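## Task

Scene 1: join the printed parts so the result matches the reference card; the parts are only a prop.

## Robot and tools

Robot: two arms facing each other across a table. left_arm has its base near y = +0.573 m and carries a left hand; right_arm sits near y = -0.586 m with a right hand. Each hand has little, ring, middle and index fingers plus a thumb that bends and turns. The reference card is shown by show_instructions (no arguments, nothing moves, no pictures).

Frames. Scene frame: origin on the table top midway between the bases, z up, table at z = 0. Reported hand positions, orientations and velocities are in each arm's own base frame. Fixed cameras use the scene frame. Every motion offset is along the axes of that arm's current Hand target. Hand point: 0.05 m in front of the palm and 0.15 m from the wrist face; +z runs along straight fingers, +y out of the palm, +x across the palm away from the thumb on the right hand (toward the thumb on the left). The wrist can hang below the hand point and touch the table first; a bracket on the little-finger side sticks out too.

The 28-number row (one row covers both arms, always all 28, each in [-1, 1]): left dx, dy, dz, rx, ry, rz; left little, ring, middle, index, thumb_bend, thumb_turn, force_limit, speed; then the same 14 for the right arm. The six pose numbers are an offset from the Hand target as it stood when the action or move began, not a pose; 1.0 equals 0.6 m or 180 degrees, and rx, ry, rz form one rotation vector. Six zeros re-request the current Hand target. Finger numbers are absolute targets: +1 open/straight, -1 closed; thumb_turn -1 puts the thumb in front of the palm (needed to grip objects about 0.035-0.065 m thick). force_limit maps -1..+1 to about 0..10 N (thumb motors 15 N); speed rises from near zero at -1 to full at +0.48 and above. For a gentle grip close at speed -0.94 or lower. There is no 'no change' value: repeat the hand's last sent eight numbers to keep it as it is. Orientation commands are clipped to 32 degrees from the measured orientation per step.

Tools:
- execute_actions(actions, cameras): actions is a list of up to 15 actions; each action is up to 15 rows of 28 numbers, one row per 1/30 s step, the last row held to fill 15 steps. Each row is an offset from the action's start target. Images only with an empty actions list or if cameras names them.
- move(target, speed, blend, stop_force, zero, blocking, cameras): target is one 28-number row or a list of up to 15, each an offset from the Hand targets at the move's start. speed in m/s (0.002-3.6, default 0.25; turning up to twice that in rad/s), one value or one per target. blend in m rounds corners (0 = stop at each). stop_force in N (3-120), one value for both arms, ends an arm's path when its wrist sensor feels that much push; don't rely on it when the hand turns, and leave it out when backing off a contact. zero (with stop_force) resets the force baseline, default true. blocking=false returns early but cannot combine with stop_force. Paths are straight, capped at 10 s, and do not avoid obstacles; avoid passing near an arm's own base. The result adds a 'move:' line: done, off_target, moving, held or fault, plus limits such as paced or held.
- wait(seconds 0-10, cameras): let the scene run with commands held.
- stop(cameras): brake a running move.
- zoom_image(camera, region [x0, y0, x1, y1] pixels, at most 504x504): closer look at the latest image of cam_high, cam_low, cam_left_wrist or cam_right_wrist (all 672x504).
- zero_wrist_force(arm: left_arm or right_arm): rebaselines that arm's wrist force sensor.
- finished_scene(scene 1 or 2): ends the scene for good; the assembly must hold without the robot.

Result lines: end_effector_position (m), quaternion and velocities per arm; Hand target (last commanded, post-clip pose; the hand often rests short of it, so send the remaining distance as an offset); Joint positions and torques; 'within noise' means the arm is still. hand_measured, hand_stopped_by (moving, target, force, stalled, fault) and hand_load_n give six values in the motor order above; a lost grip shows as load dropping near 0. Wrist force/torque in the hand axes, plus a peak line. MOTOR HOT appears at 70 °C; 85 °C brakes the arm for 30-60 s.

Cautions: never let a part fall off the table or drop far; don't release parts while moving, slam, or push hard. Any contact force near 150 N or excess joint torque (wrist joints 26 N m) stops the arm for 10 s. Arms are stiff, so aiming even slightly past a firm contact can fault; approach slowly, with stop_force. Keep the hands from pressing on each other; the clearance check does not stop fingers. Limit finger load and avoid fast swings of held parts.

Each tool is called after "Call:" as name([rows], argument=value, ...), one row to a line, values as JSON.

Reference images:

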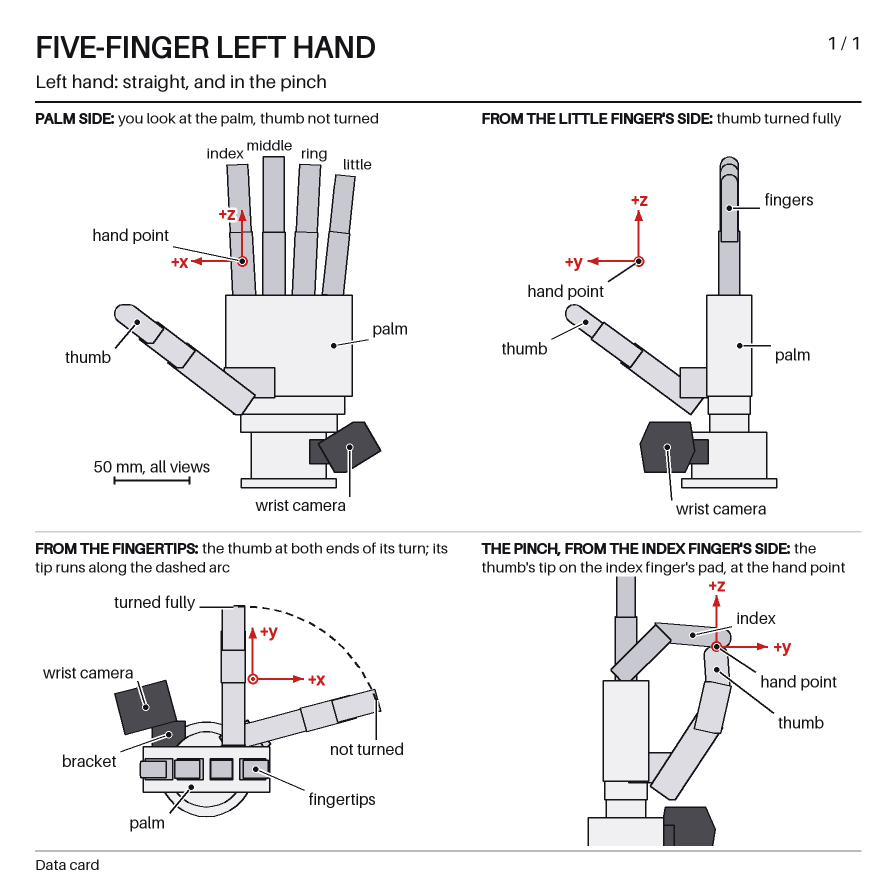

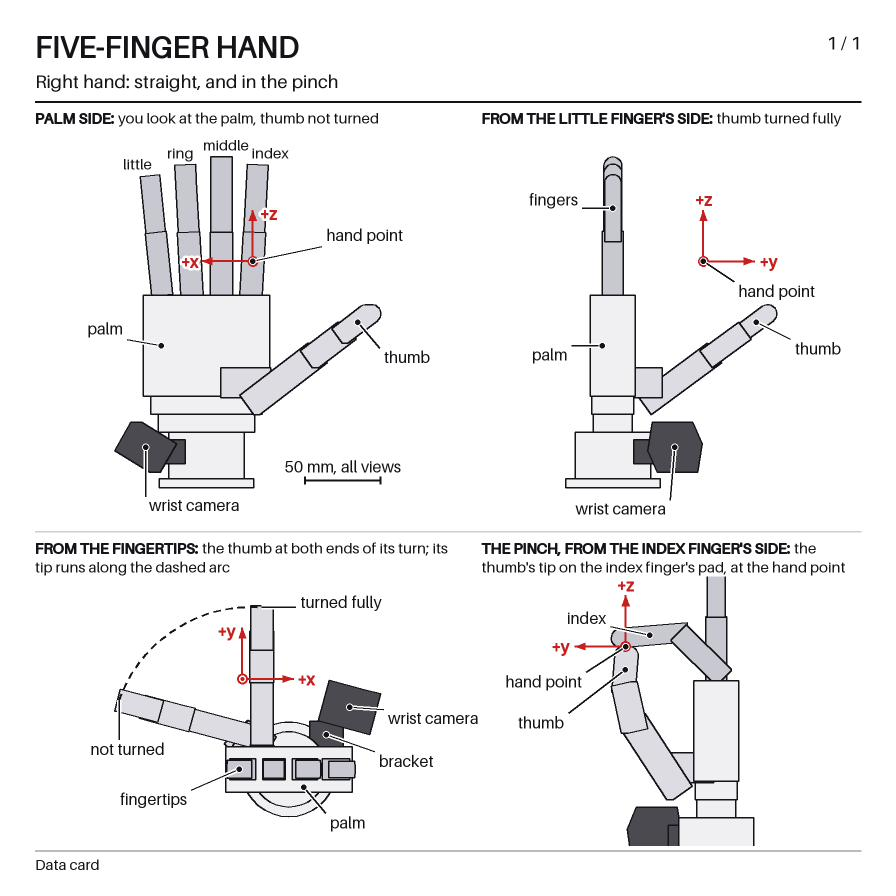

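## Session

Call:
execute_actions(actions=[])

Call:
show_instructions()

Scene clock: 0.00 s.
left_arm: end_effector_position=(-0.0922, +0.1326, +0.2969) hand_measured=(+1.000, +1.000, +1.000, +1.000, +1.000, +1.000) hand_load_n=(+0.0, +0.0, +0.0, +0.0, +0.0, +0.0) hand_stopped_by=(target, target, target, target, target, target) hand_force_limit=0.00 hand_speed=-0.80 end_effector_quat_wxyz=(-0.203, -0.186, +0.905, -0.325) | right_arm: end_effector_position=(+0.2743, -0.3639, +0.1046) hand_measured=(+1.000, +1.000, +1.000, +1.000, +1.000, +1.000) hand_load_n=(+0.0, +0.0, +0.0, +0.0, +0.0, +0.0) hand_stopped_by=(target, target, target, target, target, target) hand_force_limit=0.00 hand_speed=-0.80 end_effector_quat_wxyz=(+0.170, +0.839, -0.235, +0.460)
Joint positions: left_arm=[5.154 -1.445 -2.095 1.357 -2.102 -0.135] | right_arm=[-1.494 -1.62 2.337 0.038 0.861 0.941]
Joint velocities: within noise
Joint torques (N m): no reading
Wrist force (N): no reading
Wrist torque (N m): no reading
Wrist force, peak (N): no reading
Hand target: left_arm -0.0922, +0.1326, +0.2969; -0.203, -0.186, +0.905, -0.325 | right_arm +0.2743, -0.3639, +0.1046; +0.170, +0.839, -0.235, +0.460

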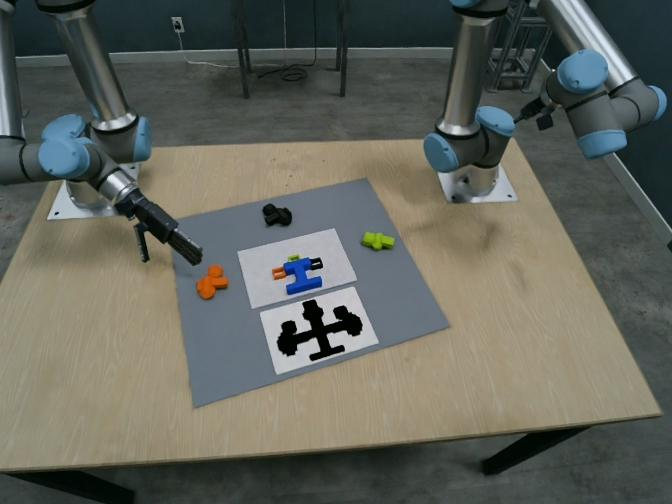

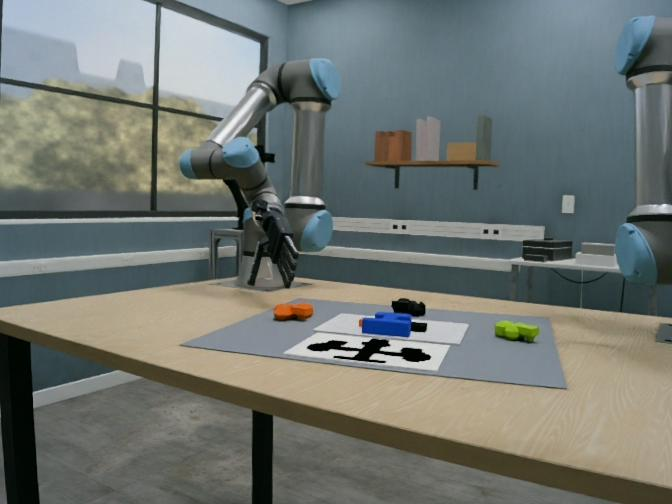

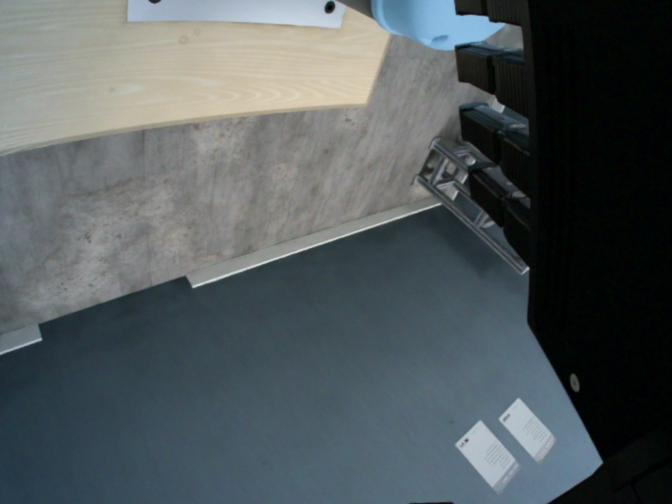

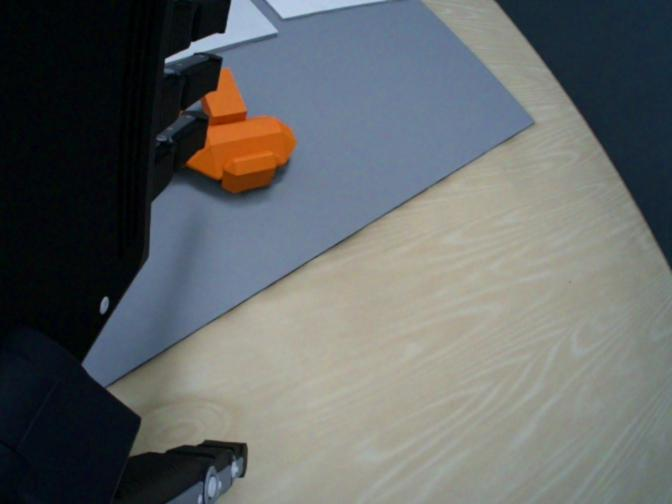

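Reference images for this scene: FIVE-FINGER LEFT HAND page 1, FIVE-FINGER HAND page 1.

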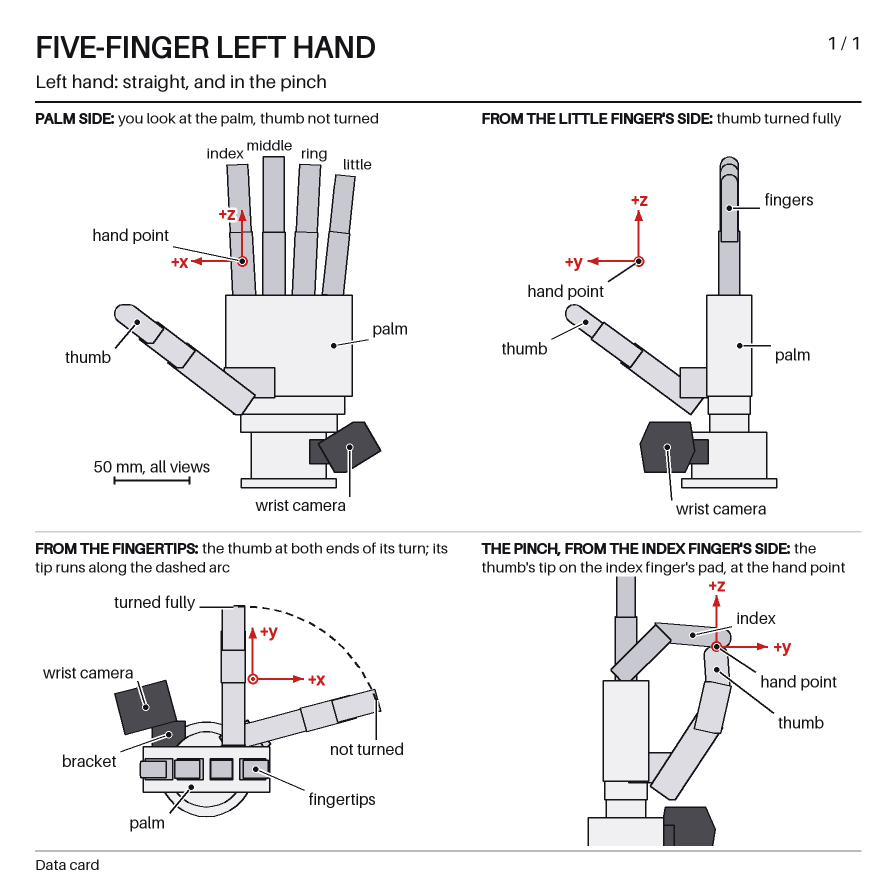

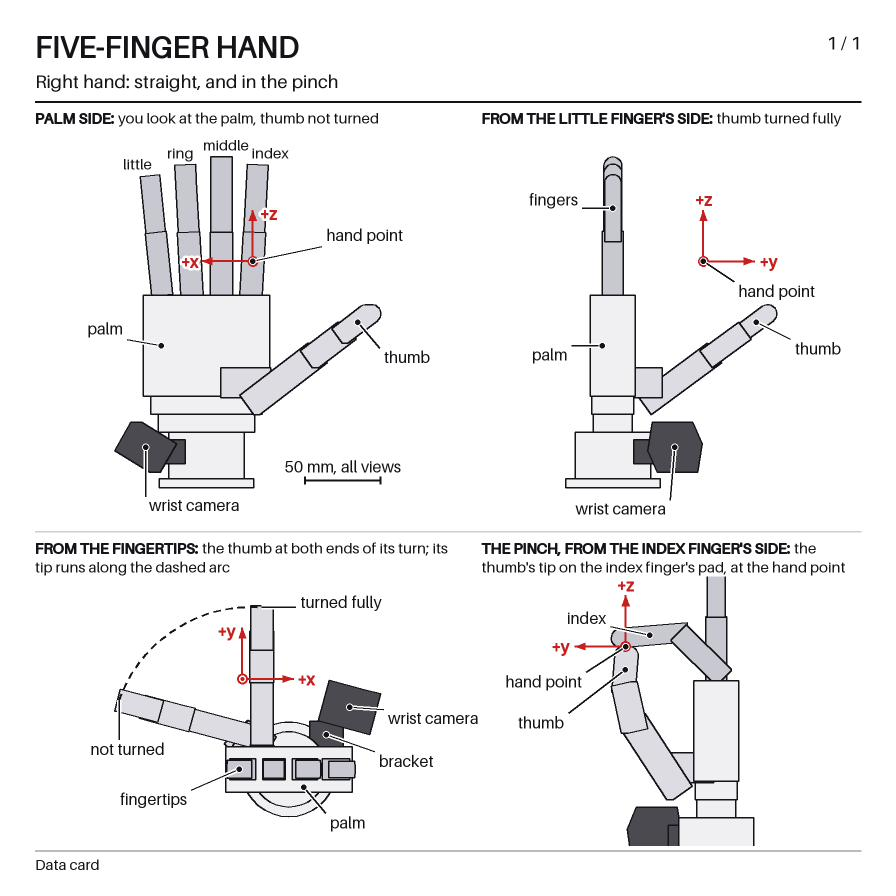

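Call:
zoom_image(camera="cam_high", region=[230, 190, 420, 380])

Call:
zoom_image(camera="cam_low", region=[250, 280, 560, 400])

Call:
zoom_image(camera="cam_high", region=[160, 230, 280, 320])

Call:
zoom_image(camera="cam_high", region=[340, 210, 430, 270])

Call:
zoom_image(camera="cam_high", region=[240, 190, 330, 240])

Scaled by 2.653 from the camera's 672x504 image, which has a finer 960x720 frame.

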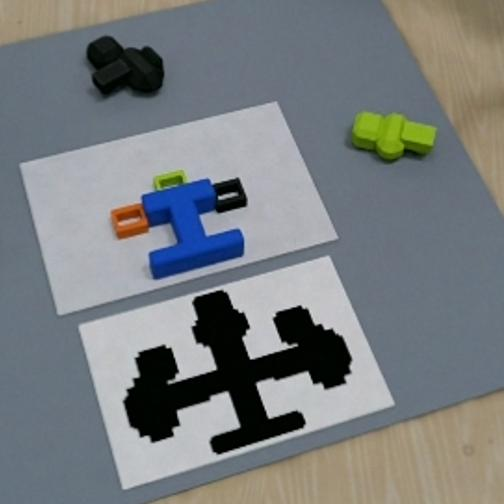

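Scaled by 1.626 from the camera's 672x504 image, which has a finer 960x720 frame.

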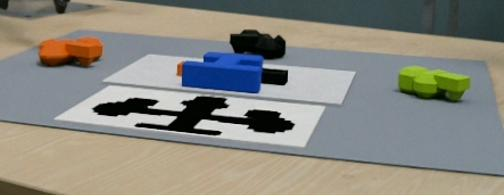

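Scaled by 4.200 from the camera's 672x504 image, which has a finer 960x720 frame.

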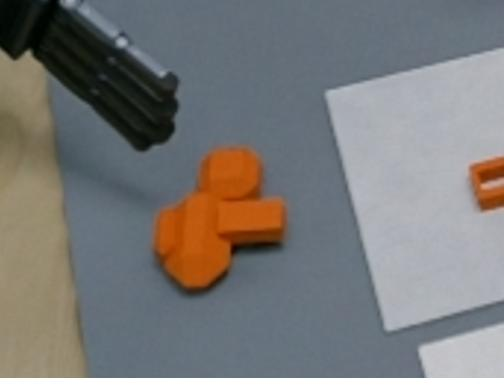

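Scaled by 5.600 from the camera's 672x504 image, which has a finer 960x720 frame.

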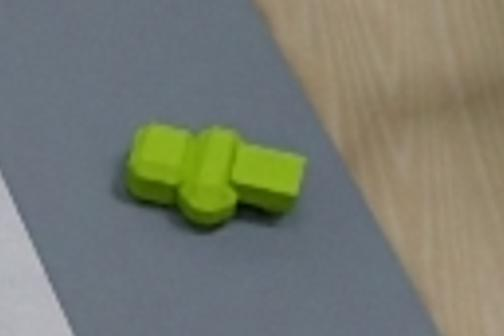

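Scaled by 5.600 from the camera's 672x504 image, which has a finer 960x720 frame.

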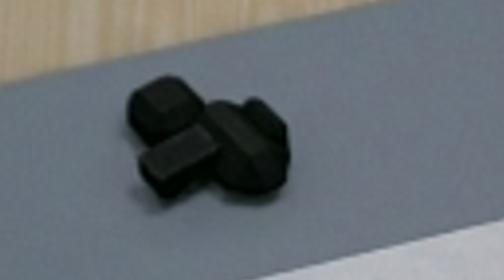

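Call:
zoom_image(camera="cam_high", region=[260, 245, 340, 305])

Call:
zoom_image(camera="cam_low", region=[340, 290, 450, 350])

Call:
zoom_image(camera="cam_high", region=[250, 280, 390, 380])

Call:
zoom_image(camera="cam_low", region=[260, 295, 330, 330])

Call:
zoom_image(camera="cam_low", region=[380, 290, 450, 325])

Call:
zoom_image(camera="cam_low", region=[480, 310, 560, 350])

Scaled by 6.300 from the camera's 672x504 image, which has a finer 960x720 frame.

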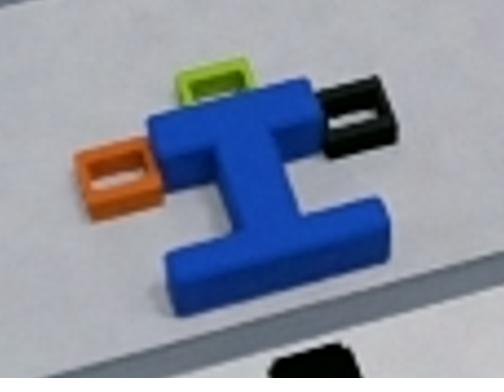

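Scaled by 4.582 from the camera's 672x504 image, which has a finer 960x720 frame.

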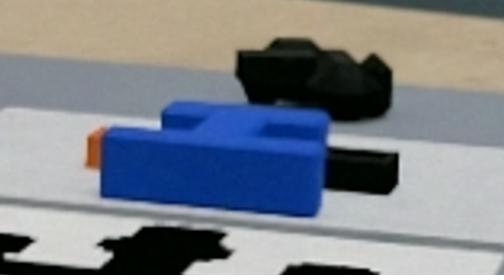

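Scaled by 3.600 from the camera's 672x504 image, which has a finer 960x720 frame.

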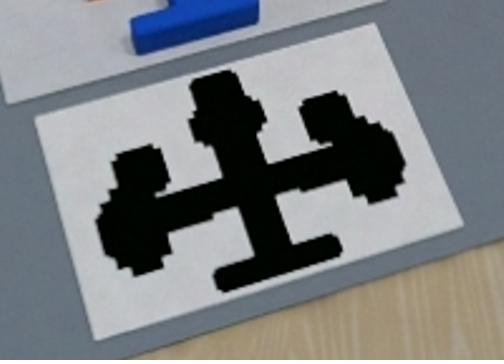

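Scaled by 7.200 from the camera's 672x504 image, which has a finer 960x720 frame.

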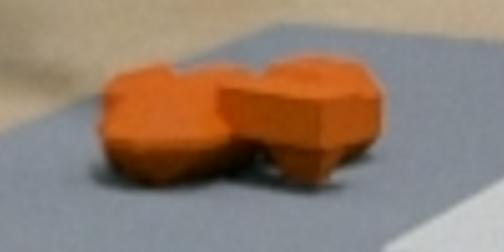

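Scaled by 7.200 from the camera's 672x504 image, which has a finer 960x720 frame.

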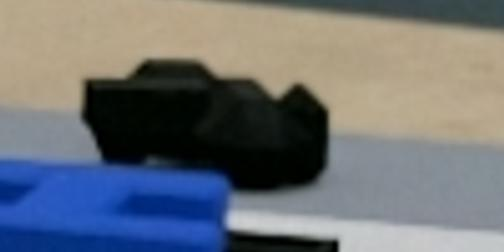

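Scaled by 6.300 from the camera's 672x504 image, which has a finer 960x720 frame.

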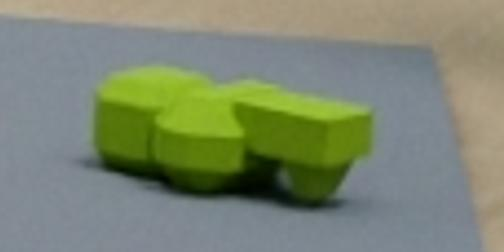

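Call:
move(target=[0,0,0,0,0,0,1,1,1,1,1,1,0,-0.8,0.2238,-0.2653,0.0882,0.0447,-0.1457,0.0539,1,1,1,1,1,1,0,-0.8], cameras=["cam_right_wrist", "cam_high", "cam_low"])

Scene clock: 216.87 s.
left_arm: end_effector_position=(-0.0922, +0.1326, +0.2969) hand_measured=(+1.000, +1.000, +1.000, +1.000, +1.000, +1.000) hand_load_n=(+0.0, +0.0, +0.0, +0.0, +0.0, +0.0) hand_stopped_by=(target, target, target, target, target, target) hand_force_limit=0.00 hand_speed=-0.80 end_effector_quat_wxyz=(-0.203, -0.186, +0.905, -0.325) | right_arm: end_effector_position=(+0.4612, -0.2901, +0.1805) hand_measured=(+1.000, +1.000, +1.000, +1.000, +1.000, +1.000) hand_load_n=(+0.0, +0.0, +0.0, +0.0, +0.0, +0.0) hand_stopped_by=(target, target, target, target, target, target) hand_force_limit=0.00 hand_speed=-0.80 end_effector_quat_wxyz=(+0.014, +0.909, -0.304, +0.286) end_effector_velocity=(+0.001, +0.000, +0.001) end_effector_angular_velocity=(+0.001, +0.000, -0.001)
Joint positions: left_arm=[5.154 -1.445 -2.095 1.357 -2.102 -0.135] | right_arm=[-0.8 -1.27 1.534 0.769 1.342 1.48]
Joint velocities: left_arm=[within noise] | right_arm=[0.001 0.002 -0.005 0.003 0.001 0.002]
Joint torques (N m): left_arm=[0.59 9.5 16.05 -3.02 -0.97 0.19] | right_arm=[7.71 -24.75 -28.66 3.16 1.82 1.71]
Wrist force (N): left_arm=[-0.3 0.4 -0.1] | right_arm=[0.2 0.6 0.3]
Wrist torque (N m): left_arm=[0.05 0.03 -0.03] | right_arm=[0.00 0.09 0.02]
Wrist force, peak (N): left_arm=[-0.6 0.6 -0.1] | right_arm=[-0.7 0.6 -0.3]
Hand target: left_arm -0.0922, +0.1326, +0.2969; -0.203, -0.186, +0.905, -0.325 | right_arm +0.4613, -0.2901, +0.1805; +0.014, +0.909, -0.305, +0.285
Off the commanded pose: left_arm 0.000 m, 0 deg | right_arm 0.000 m, 0 deg.
move: done
camera_calibration:
cam_right_wrist: T_world_to_cam=[[-0.359263, -0.933236, 0.000150976, -0.105513], [-0.933236, 0.359263, -0.000789512, 0.527403], [0.000682561, -0.000424539, -1, 0.299472], [0, 0, 0, 1]] pos_world=[0.45408, -0.287818, 0.299904]
Images, in order (width x height): cam_high 672x504, cam_low 672x504, cam_right_wrist 672x504.

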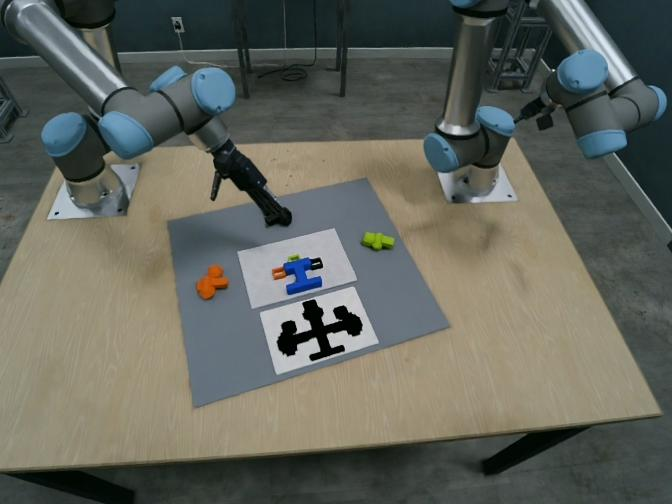

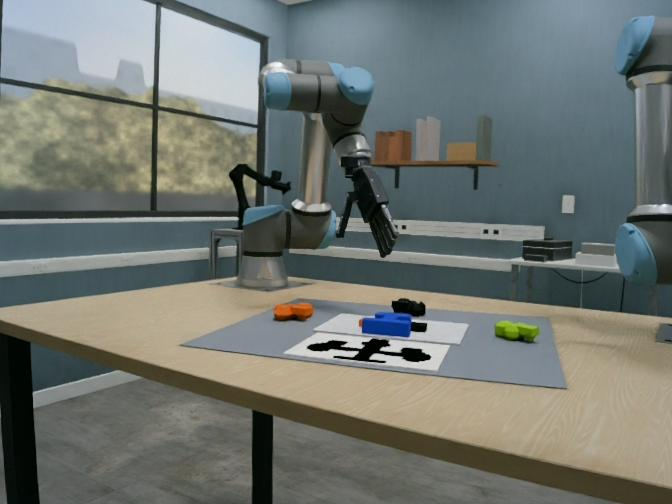

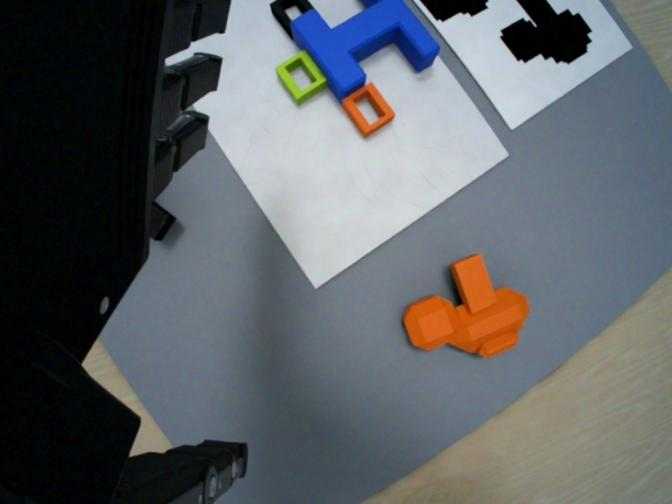

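Call:
zoom_image(camera="cam_right_wrist", region=[380, 230, 560, 380])

Call:
zoom_image(camera="cam_right_wrist", region=[230, 0, 450, 160])

Scaled by 2.800 from the camera's 672x504 image, which has a finer 960x720 frame.

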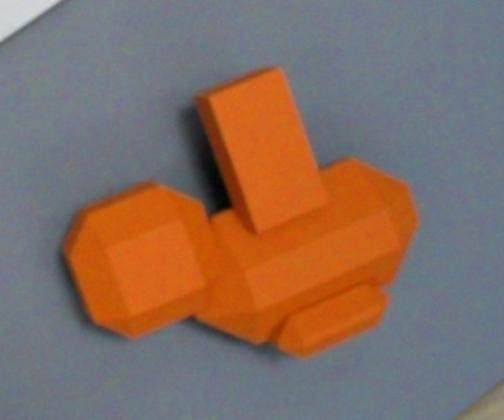

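Scaled by 2.291 from the camera's 672x504 image, which has a finer 960x720 frame.

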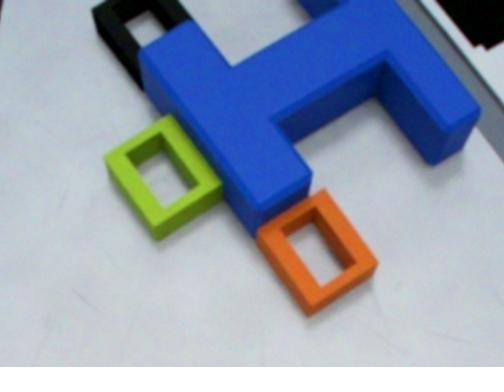

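Call:
move([
  [-0.0330,0.0797,-0.3240,-0.0657,-0.1849,-0.0056,1,1,1,1,1,1,0,-0.8,-0.0406,0.07,0.0124,0.1075,0.0234,0.1625,1,1,1,1,1,-1,0,-0.2],
  [-0.5153,-0.0520,-0.4438,-0.1313,-0.3697,-0.0112,1,1,1,1,1,1,0,-0.8,-0.0812,0.14,0.0247,0.2149,0.0468,0.3249,1,1,1,1,1,-1,0,-0.2],
  [-0.9245,-0.2678,-0.2627,-0.1313,-0.3697,-0.0112,1,1,1,1,1,1,0,-0.8,-0.0812,0.14,0.0247,0.2149,0.0468,0.3249,1,1,1,1,1,-1,0,-0.2],
], speed=0.3, blend=[0.05,0.05,0], cameras=["all"])

Scene clock: 764.10 s.
left_arm: end_effector_position=(+0.4924, +0.2352, +0.2201) hand_measured=(+1.000, +1.000, +1.000, +1.000, +1.000, +1.000) hand_load_n=(+0.5, +0.0, +0.0, +0.0, +0.0, +0.0) hand_stopped_by=(target, target, target, target, target, target) hand_force_limit=0.00 hand_speed=-0.80 end_effector_quat_wxyz=(+0.286, -0.304, +0.908, +0.014) | right_arm: end_effector_position=(+0.3899, -0.3349, +0.1300) hand_measured=(+1.000, +1.000, +1.000, +1.000, +1.000, -1.000) hand_load_n=(+0.0, +0.0, +0.0, +0.0, +0.0, +0.0) hand_stopped_by=(target, target, target, target, target, target) hand_force_limit=0.00 hand_speed=-0.20 end_effector_quat_wxyz=(-0.392, +0.581, -0.592, +0.399)
Joint positions: left_arm=[3.796 -1.862 -1.438 2.292 -1.418 -1.607] | right_arm=[-1.445 -1.17 1.831 0.568 0.409 1.941]
Joint torques (N m): left_arm=[-6.57 17.14 26.05 0.33 -2.51 -2.67] | right_arm=[-7.22 -24.86 -6.4 -0.14 -2.92 1.84]
Wrist force (N): left_arm=[-1.8 1.2 -1.3] | right_arm=[0.3 2.1 -1.3]
Wrist torque (N m): left_arm=[0.28 0.20 -0.14] | right_arm=[0.16 0.20 0.00]
Wrist force, peak (N): left_arm=[-2.5 1.7 -1.6] | right_arm=[0.3 2.3 -1.4]
Hand target: left_arm +0.4925, +0.2352, +0.2200; +0.286, -0.305, +0.908, +0.014 | right_arm +0.3899, -0.3349, +0.1300; -0.392, +0.581, -0.592, +0.399
Off the commanded pose: left_arm 0.000 m, 0 deg | right_arm 0.000 m, 0 deg.
move: done
camera_calibration:
cam_left_wrist: T_world_to_cam=[[0.427704, -0.903839, 0.0120104, 0.000075371], [-0.901462, -0.427483, -0.0680057, 0.564414], [0.0666005, 0.0182594, -0.997613, 0.295823], [0, 0, 0, 1]] pos_world=[0.489063, 0.235944, 0.333499]
cam_right_wrist: T_world_to_cam=[[-0.362866, -0.267195, -0.892712, 0.16751], [-0.57871, 0.815485, -0.00884824, 0.492453], [0.730358, 0.513411, -0.45054, 0.0651987], [0, 0, 0, 1]] pos_world=[0.298153, -0.390304, 0.183271]

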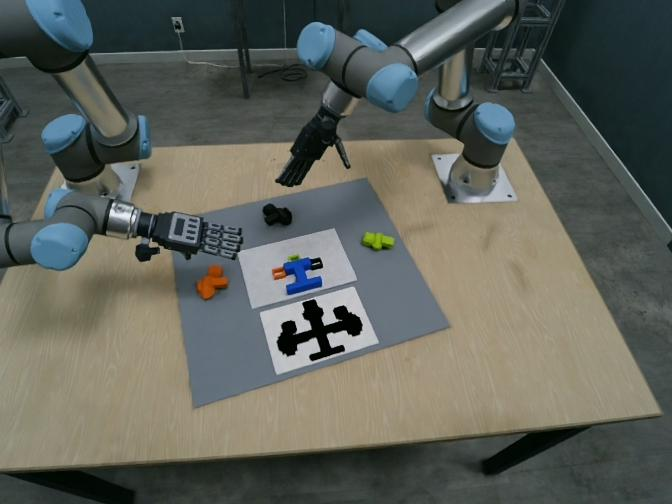

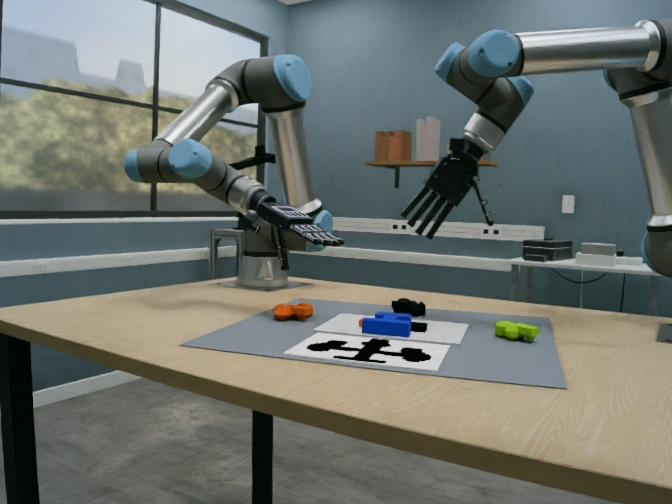

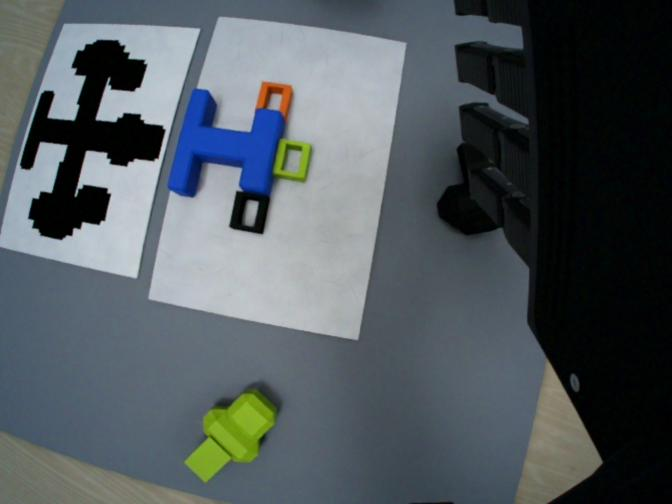

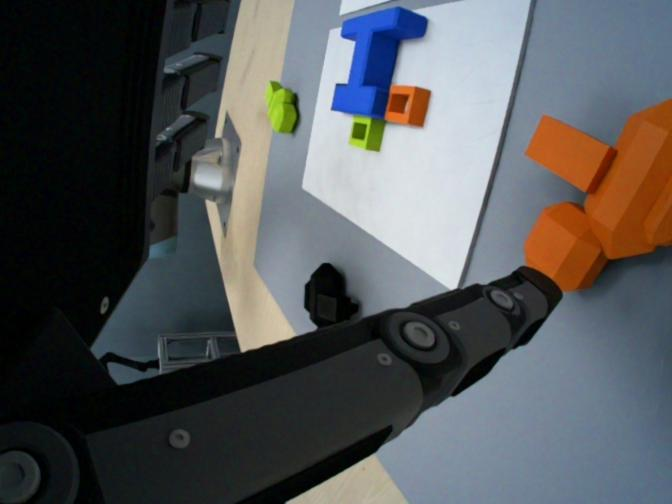

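Call:
zoom_image(camera="cam_right_wrist", region=[480, 80, 672, 300])

Call:
zoom_image(camera="cam_right_wrist", region=[310, 0, 450, 160])

Call:
zoom_image(camera="cam_left_wrist", region=[150, 60, 340, 250])

Call:
zoom_image(camera="cam_left_wrist", region=[160, 370, 300, 500])

Scaled by 2.291 from the camera's 672x504 image, which has a finer 960x720 frame.

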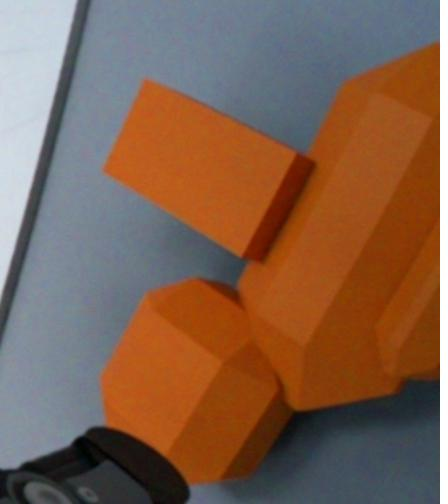

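Scaled by 3.150 from the camera's 672x504 image, which has a finer 960x720 frame.

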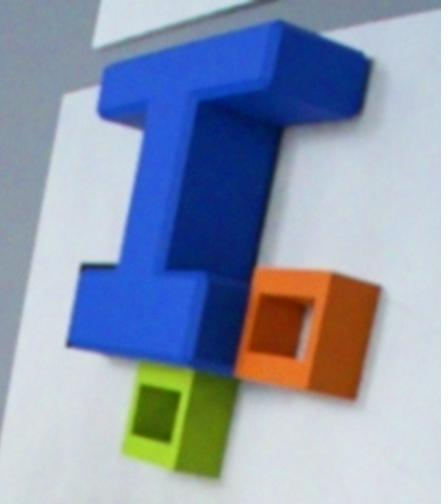

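Scaled by 2.653 from the camera's 672x504 image, which has a finer 960x720 frame.

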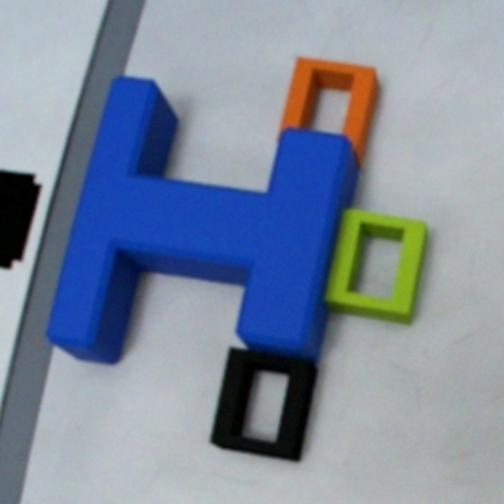

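Scaled by 3.600 from the camera's 672x504 image, which has a finer 960x720 frame.

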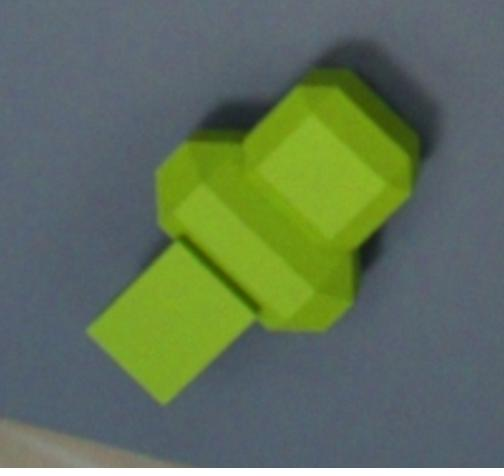

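Call:
move(target=[0,0,0,0,0,0,1,1,1,1,1,1,0,-0.8,-0.0162,0.0687,0.0082,0,0,0,1,1,0.4,0.4,0.6,-1,0,-0.2], cameras=["all"])

Scene clock: 886.07 s.
left_arm: end_effector_position=(+0.4925, +0.2352, +0.2200) hand_measured=(+1.000, +1.000, +1.000, +1.000, +1.000, +1.000) hand_load_n=(+0.0, +0.0, +0.0, +0.0, -0.5, +0.0) hand_stopped_by=(target, target, target, target, target, target) hand_force_limit=0.00 hand_speed=-0.80 end_effector_quat_wxyz=(+0.286, -0.305, +0.908, +0.014) | right_arm: end_effector_position=(+0.3793, -0.3250, +0.0902) hand_measured=(+1.000, +1.000, +0.400, +0.400, +0.600, -1.000) hand_load_n=(+0.0, +0.0, +0.0, +0.0, +0.0, +0.0) hand_stopped_by=(target, target, target, target, target, target) hand_force_limit=0.00 hand_speed=-0.20 end_effector_quat_wxyz=(-0.392, +0.581, -0.592, +0.399)
Joint positions: left_arm=[3.796 -1.863 -1.438 2.292 -1.418 -1.608] | right_arm=[-1.471 -1.12 1.905 0.501 0.402 1.88]
Joint torques (N m): left_arm=[-6.41 17.76 26.48 -1.52 -2.34 -2.64] | right_arm=[-7.3 -25.02 -4.45 -0.1 -3 -1.81]
Wrist force (N): left_arm=[-1.8 1.6 -0.9] | right_arm=[0.3 1.9 -1.2]
Wrist torque (N m): left_arm=[0.30 0.21 -0.16] | right_arm=[0.13 0.20 0.17]
Wrist force, peak (N): left_arm=[-2.2 1.4 -1.4] | right_arm=[0.2 2.3 -1.3]
Hand target: left_arm +0.4925, +0.2352, +0.2200; +0.286, -0.305, +0.908, +0.014 | right_arm +0.3792, -0.3249, +0.0899; -0.392, +0.581, -0.592, +0.399
Off the commanded pose: left_arm 0.000 m, 0 deg | right_arm 0.000 m, 0 deg.
move: done
camera_calibration:
cam_left_wrist: T_world_to_cam=[[0.427797, -0.903797, 0.011885, -0.0000706311], [-0.901425, -0.427568, -0.0679571, 0.56444], [0.0665011, 0.0183584, -0.997617, 0.295745], [0, 0, 0, 1]] pos_world=[0.489164, 0.235843, 0.333399]
cam_right_wrist: T_world_to_cam=[[-0.362958, -0.267259, -0.892656, 0.130773], [-0.578753, 0.815455, -0.00882187, 0.47789], [0.730278, 0.513425, -0.450653, 0.0499709], [0, 0, 0, 1]] pos_world=[0.287553, -0.380404, 0.143471]

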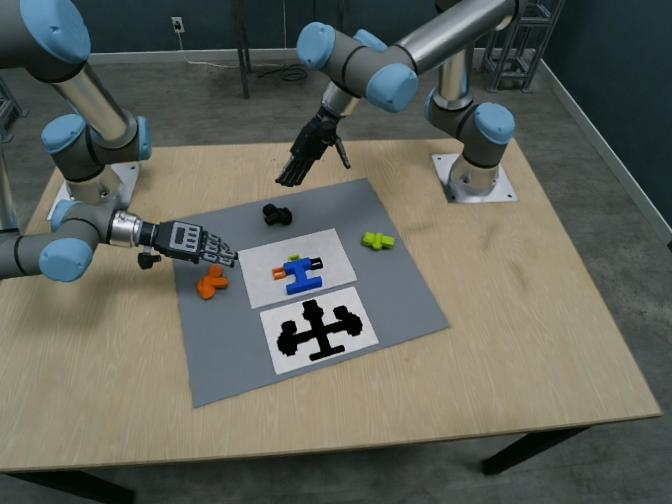

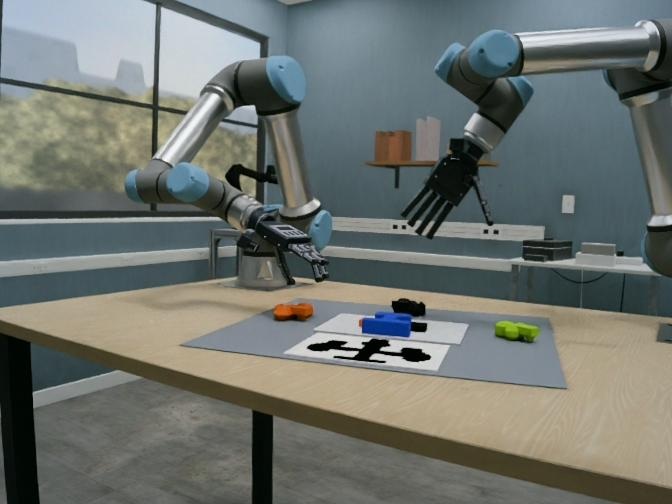

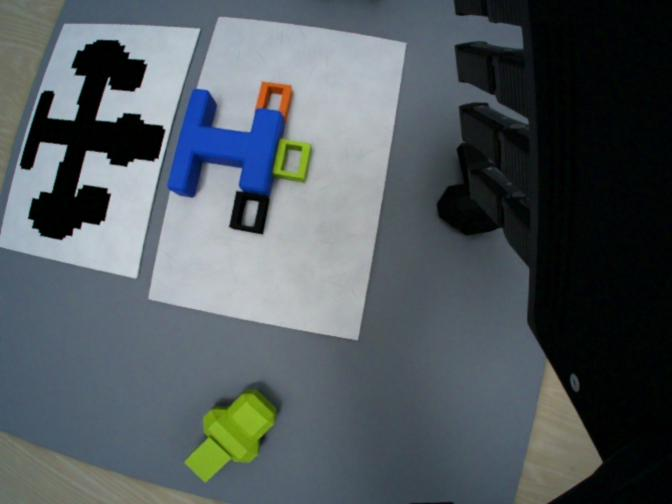

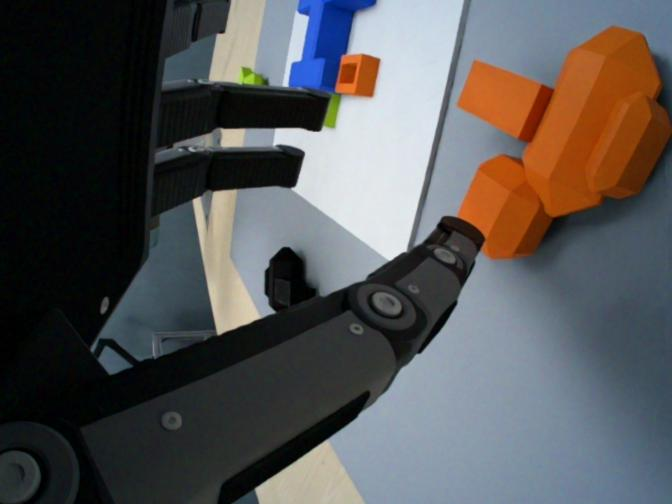

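Call:
move(target=[0,0,0,0,0,0,1,1,1,1,1,1,0,-0.8,0,0.0864,0.0349,0,0,0,1,1,0.4,0.4,0.5,-1,0,-0.2], speed=0.06, stop_force=10, cameras=["cam_right_wrist", "cam_high", "cam_low"])

Scene clock: 930.47 s.
left_arm: end_effector_position=(+0.4925, +0.2352, +0.2200) hand_measured=(+1.000, +1.000, +1.000, +1.000, +1.000, +1.000) hand_load_n=(+0.0, +0.0, +0.0, +0.0, +0.0, +0.5) hand_stopped_by=(target, target, target, target, target, target) hand_force_limit=0.00 hand_speed=-0.80 end_effector_quat_wxyz=(+0.286, -0.305, +0.908, +0.014) | right_arm: end_effector_position=(+0.3792, -0.3249, +0.0340) hand_measured=(+1.000, +1.000, +0.400, +0.400, +0.500, -1.000) hand_load_n=(+0.0, +0.0, -0.5, +0.0, +0.0, +0.0) hand_stopped_by=(target, target, target, target, target, target) hand_force_limit=0.00 hand_speed=-0.20 end_effector_quat_wxyz=(-0.392, +0.581, -0.592, +0.399)
Joint positions: left_arm=[3.796 -1.863 -1.438 2.292 -1.418 -1.608] | right_arm=[-1.471 -1.014 1.933 0.367 0.402 1.88]
Joint torques (N m): left_arm=[-6.12 17.53 25.99 -2.61 -2.25 -2.58] | right_arm=[7.65 -27.14 -2.37 -0.04 -0.18 1.85]
Wrist force (N): left_arm=[-1.9 1.5 -1.0] | right_arm=[0.1 1.8 -1.3]
Wrist torque (N m): left_arm=[0.29 0.21 -0.16] | right_arm=[0.13 0.24 -0.01]
Wrist force, peak (N): left_arm=[-1.8 1.9 -1.4] | right_arm=[0.2 2.1 -1.5]
Hand target: left_arm +0.4925, +0.2352, +0.2200; +0.286, -0.305, +0.908, +0.014 | right_arm +0.3792, -0.3249, +0.0340; -0.392, +0.581, -0.592, +0.399
Off the commanded pose: left_arm 0.000 m, 0 deg | right_arm 0.000 m, 0 deg.
move: done
camera_calibration:
cam_right_wrist: T_world_to_cam=[[-0.362866, -0.267195, -0.892712, 0.0806885], [-0.57871, 0.815485, -0.00884824, 0.477257], [0.730358, 0.513411, -0.45054, 0.0246726], [0, 0, 0, 1]] pos_world=[0.287453, -0.380304, 0.0873705]
Images, in order (width x height): cam_high 672x504, cam_low 672x504, cam_right_wrist 672x504.

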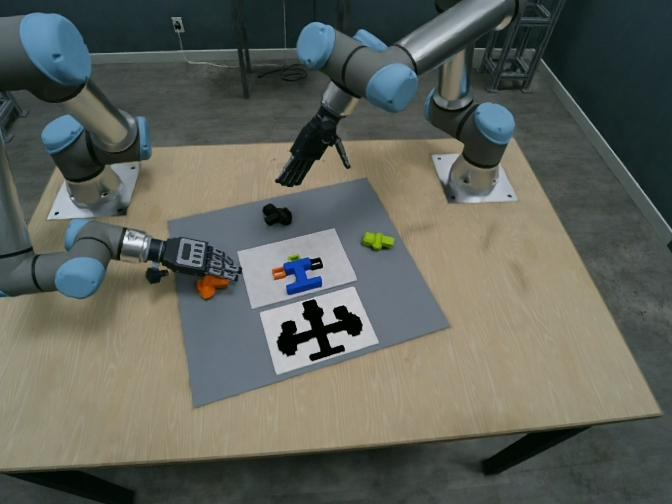

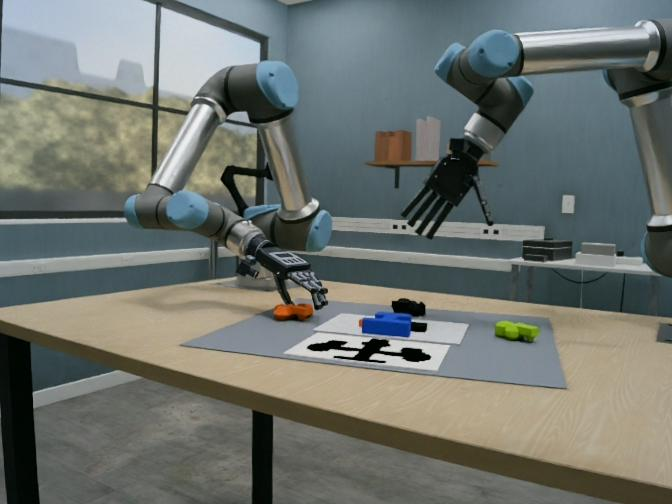

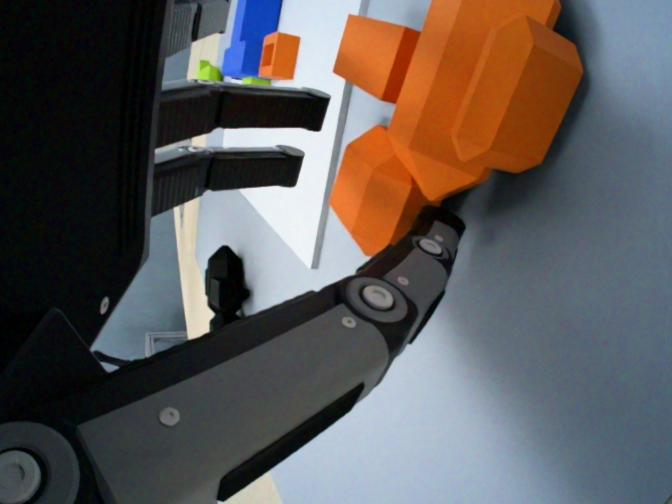

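Call:
move(target=[0,0,0,0,0,0,1,1,1,1,1,1,0,-0.8,0,0.00927,0.00375,0,0,0,1,1,0.25,0.25,0.5,-1,-0.4,-0.6], speed=0.03, stop_force=6, cameras=["cam_right_wrist", "cam_high", "cam_low"])

Call:
zoom_image(camera="cam_low", region=[220, 240, 360, 340])

Call:
zoom_image(camera="cam_high", region=[140, 220, 280, 320])

Scene clock: 958.13 s.
left_arm: end_effector_position=(+0.4925, +0.2352, +0.2200) hand_measured=(+1.000, +1.000, +1.000, +1.000, +1.000, +1.000) hand_load_n=(+0.5, +0.0, +0.0, +0.0, +0.0, +0.0) hand_stopped_by=(target, target, target, target, target, target) hand_force_limit=0.00 hand_speed=-0.80 end_effector_quat_wxyz=(+0.286, -0.305, +0.908, +0.014) | right_arm: end_effector_position=(+0.3792, -0.3249, +0.0280) hand_measured=(+1.000, +1.000, +0.250, +0.250, +0.500, -1.000) hand_load_n=(+0.0, +0.0, +0.0, +0.0, +0.0, +0.0) hand_stopped_by=(target, target, target, target, target, target) hand_force_limit=-0.40 hand_speed=-0.60 end_effector_quat_wxyz=(-0.392, +0.581, -0.592, +0.399)
Joint positions: left_arm=[3.796 -1.863 -1.438 2.292 -1.418 -1.608] | right_arm=[-1.471 -1.002 1.935 0.353 0.402 1.88]
Joint torques (N m): left_arm=[-5.99 18.23 26.62 -2.63 -2.45 -2.48] | right_arm=[5.5 -26.23 -2.51 -0.01 -0.21 1.21]
Wrist force (N): left_arm=[-1.6 1.7 -0.9] | right_arm=[0.2 2.1 -1.4]
Wrist torque (N m): left_arm=[0.32 0.19 -0.16] | right_arm=[0.17 0.22 0.01]
Wrist force, peak (N): left_arm=[-1.7 1.9 -1.1] | right_arm=[0.3 2.1 -1.5]
Hand target: left_arm +0.4925, +0.2352, +0.2200; +0.286, -0.305, +0.908, +0.014 | right_arm +0.3792, -0.3249, +0.0280; -0.392, +0.581, -0.592, +0.399
Off the commanded pose: left_arm 0.000 m, 0 deg | right_arm 0.000 m, 0 deg.
move: done
camera_calibration:
cam_right_wrist: T_world_to_cam=[[-0.362958, -0.267259, -0.892656, 0.0753297], [-0.578753, 0.815455, -0.00882187, 0.477203], [0.730278, 0.513425, -0.450653, 0.022007], [0, 0, 0, 1]] pos_world=[0.287453, -0.380304, 0.0813708]
Images, in order (width x height): cam_high 672x504, cam_low 672x504, cam_right_wrist 672x504.

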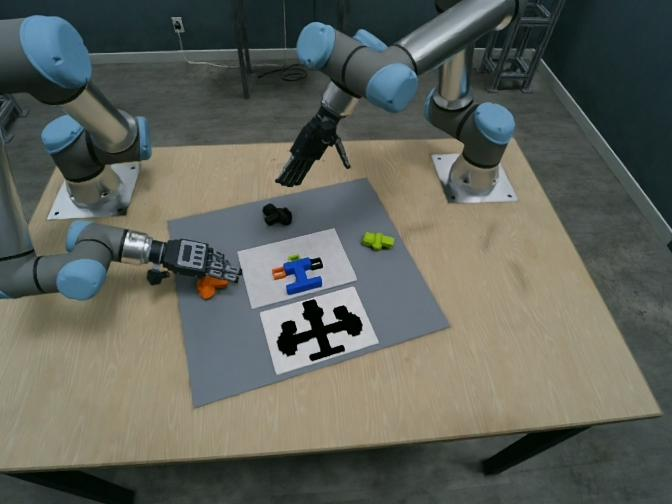

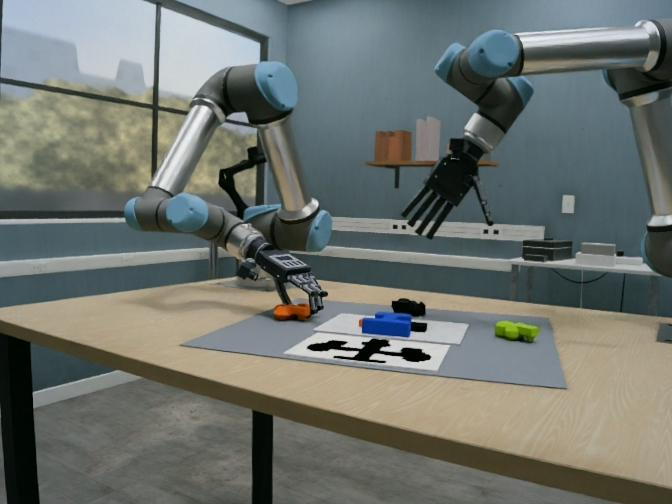

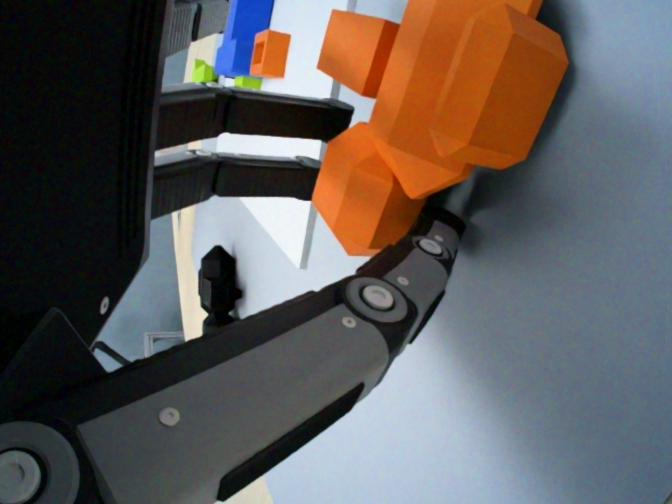

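Scaled by 3.600 from the camera's 672x504 image, which has a finer 960x720 frame.

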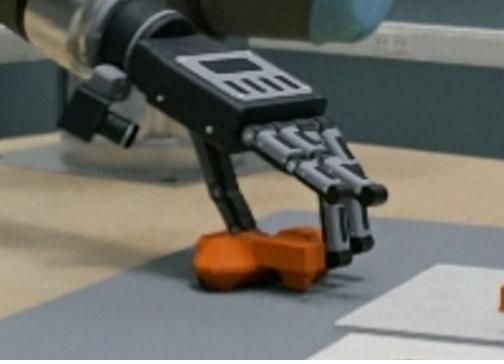

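Scaled by 3.600 from the camera's 672x504 image, which has a finer 960x720 frame.

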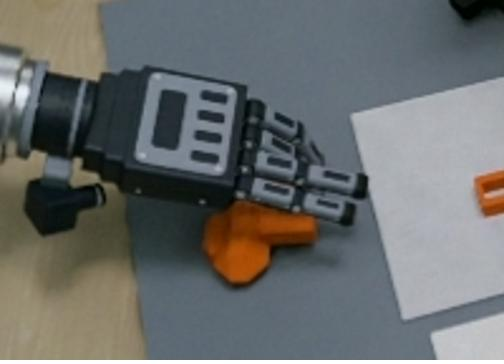

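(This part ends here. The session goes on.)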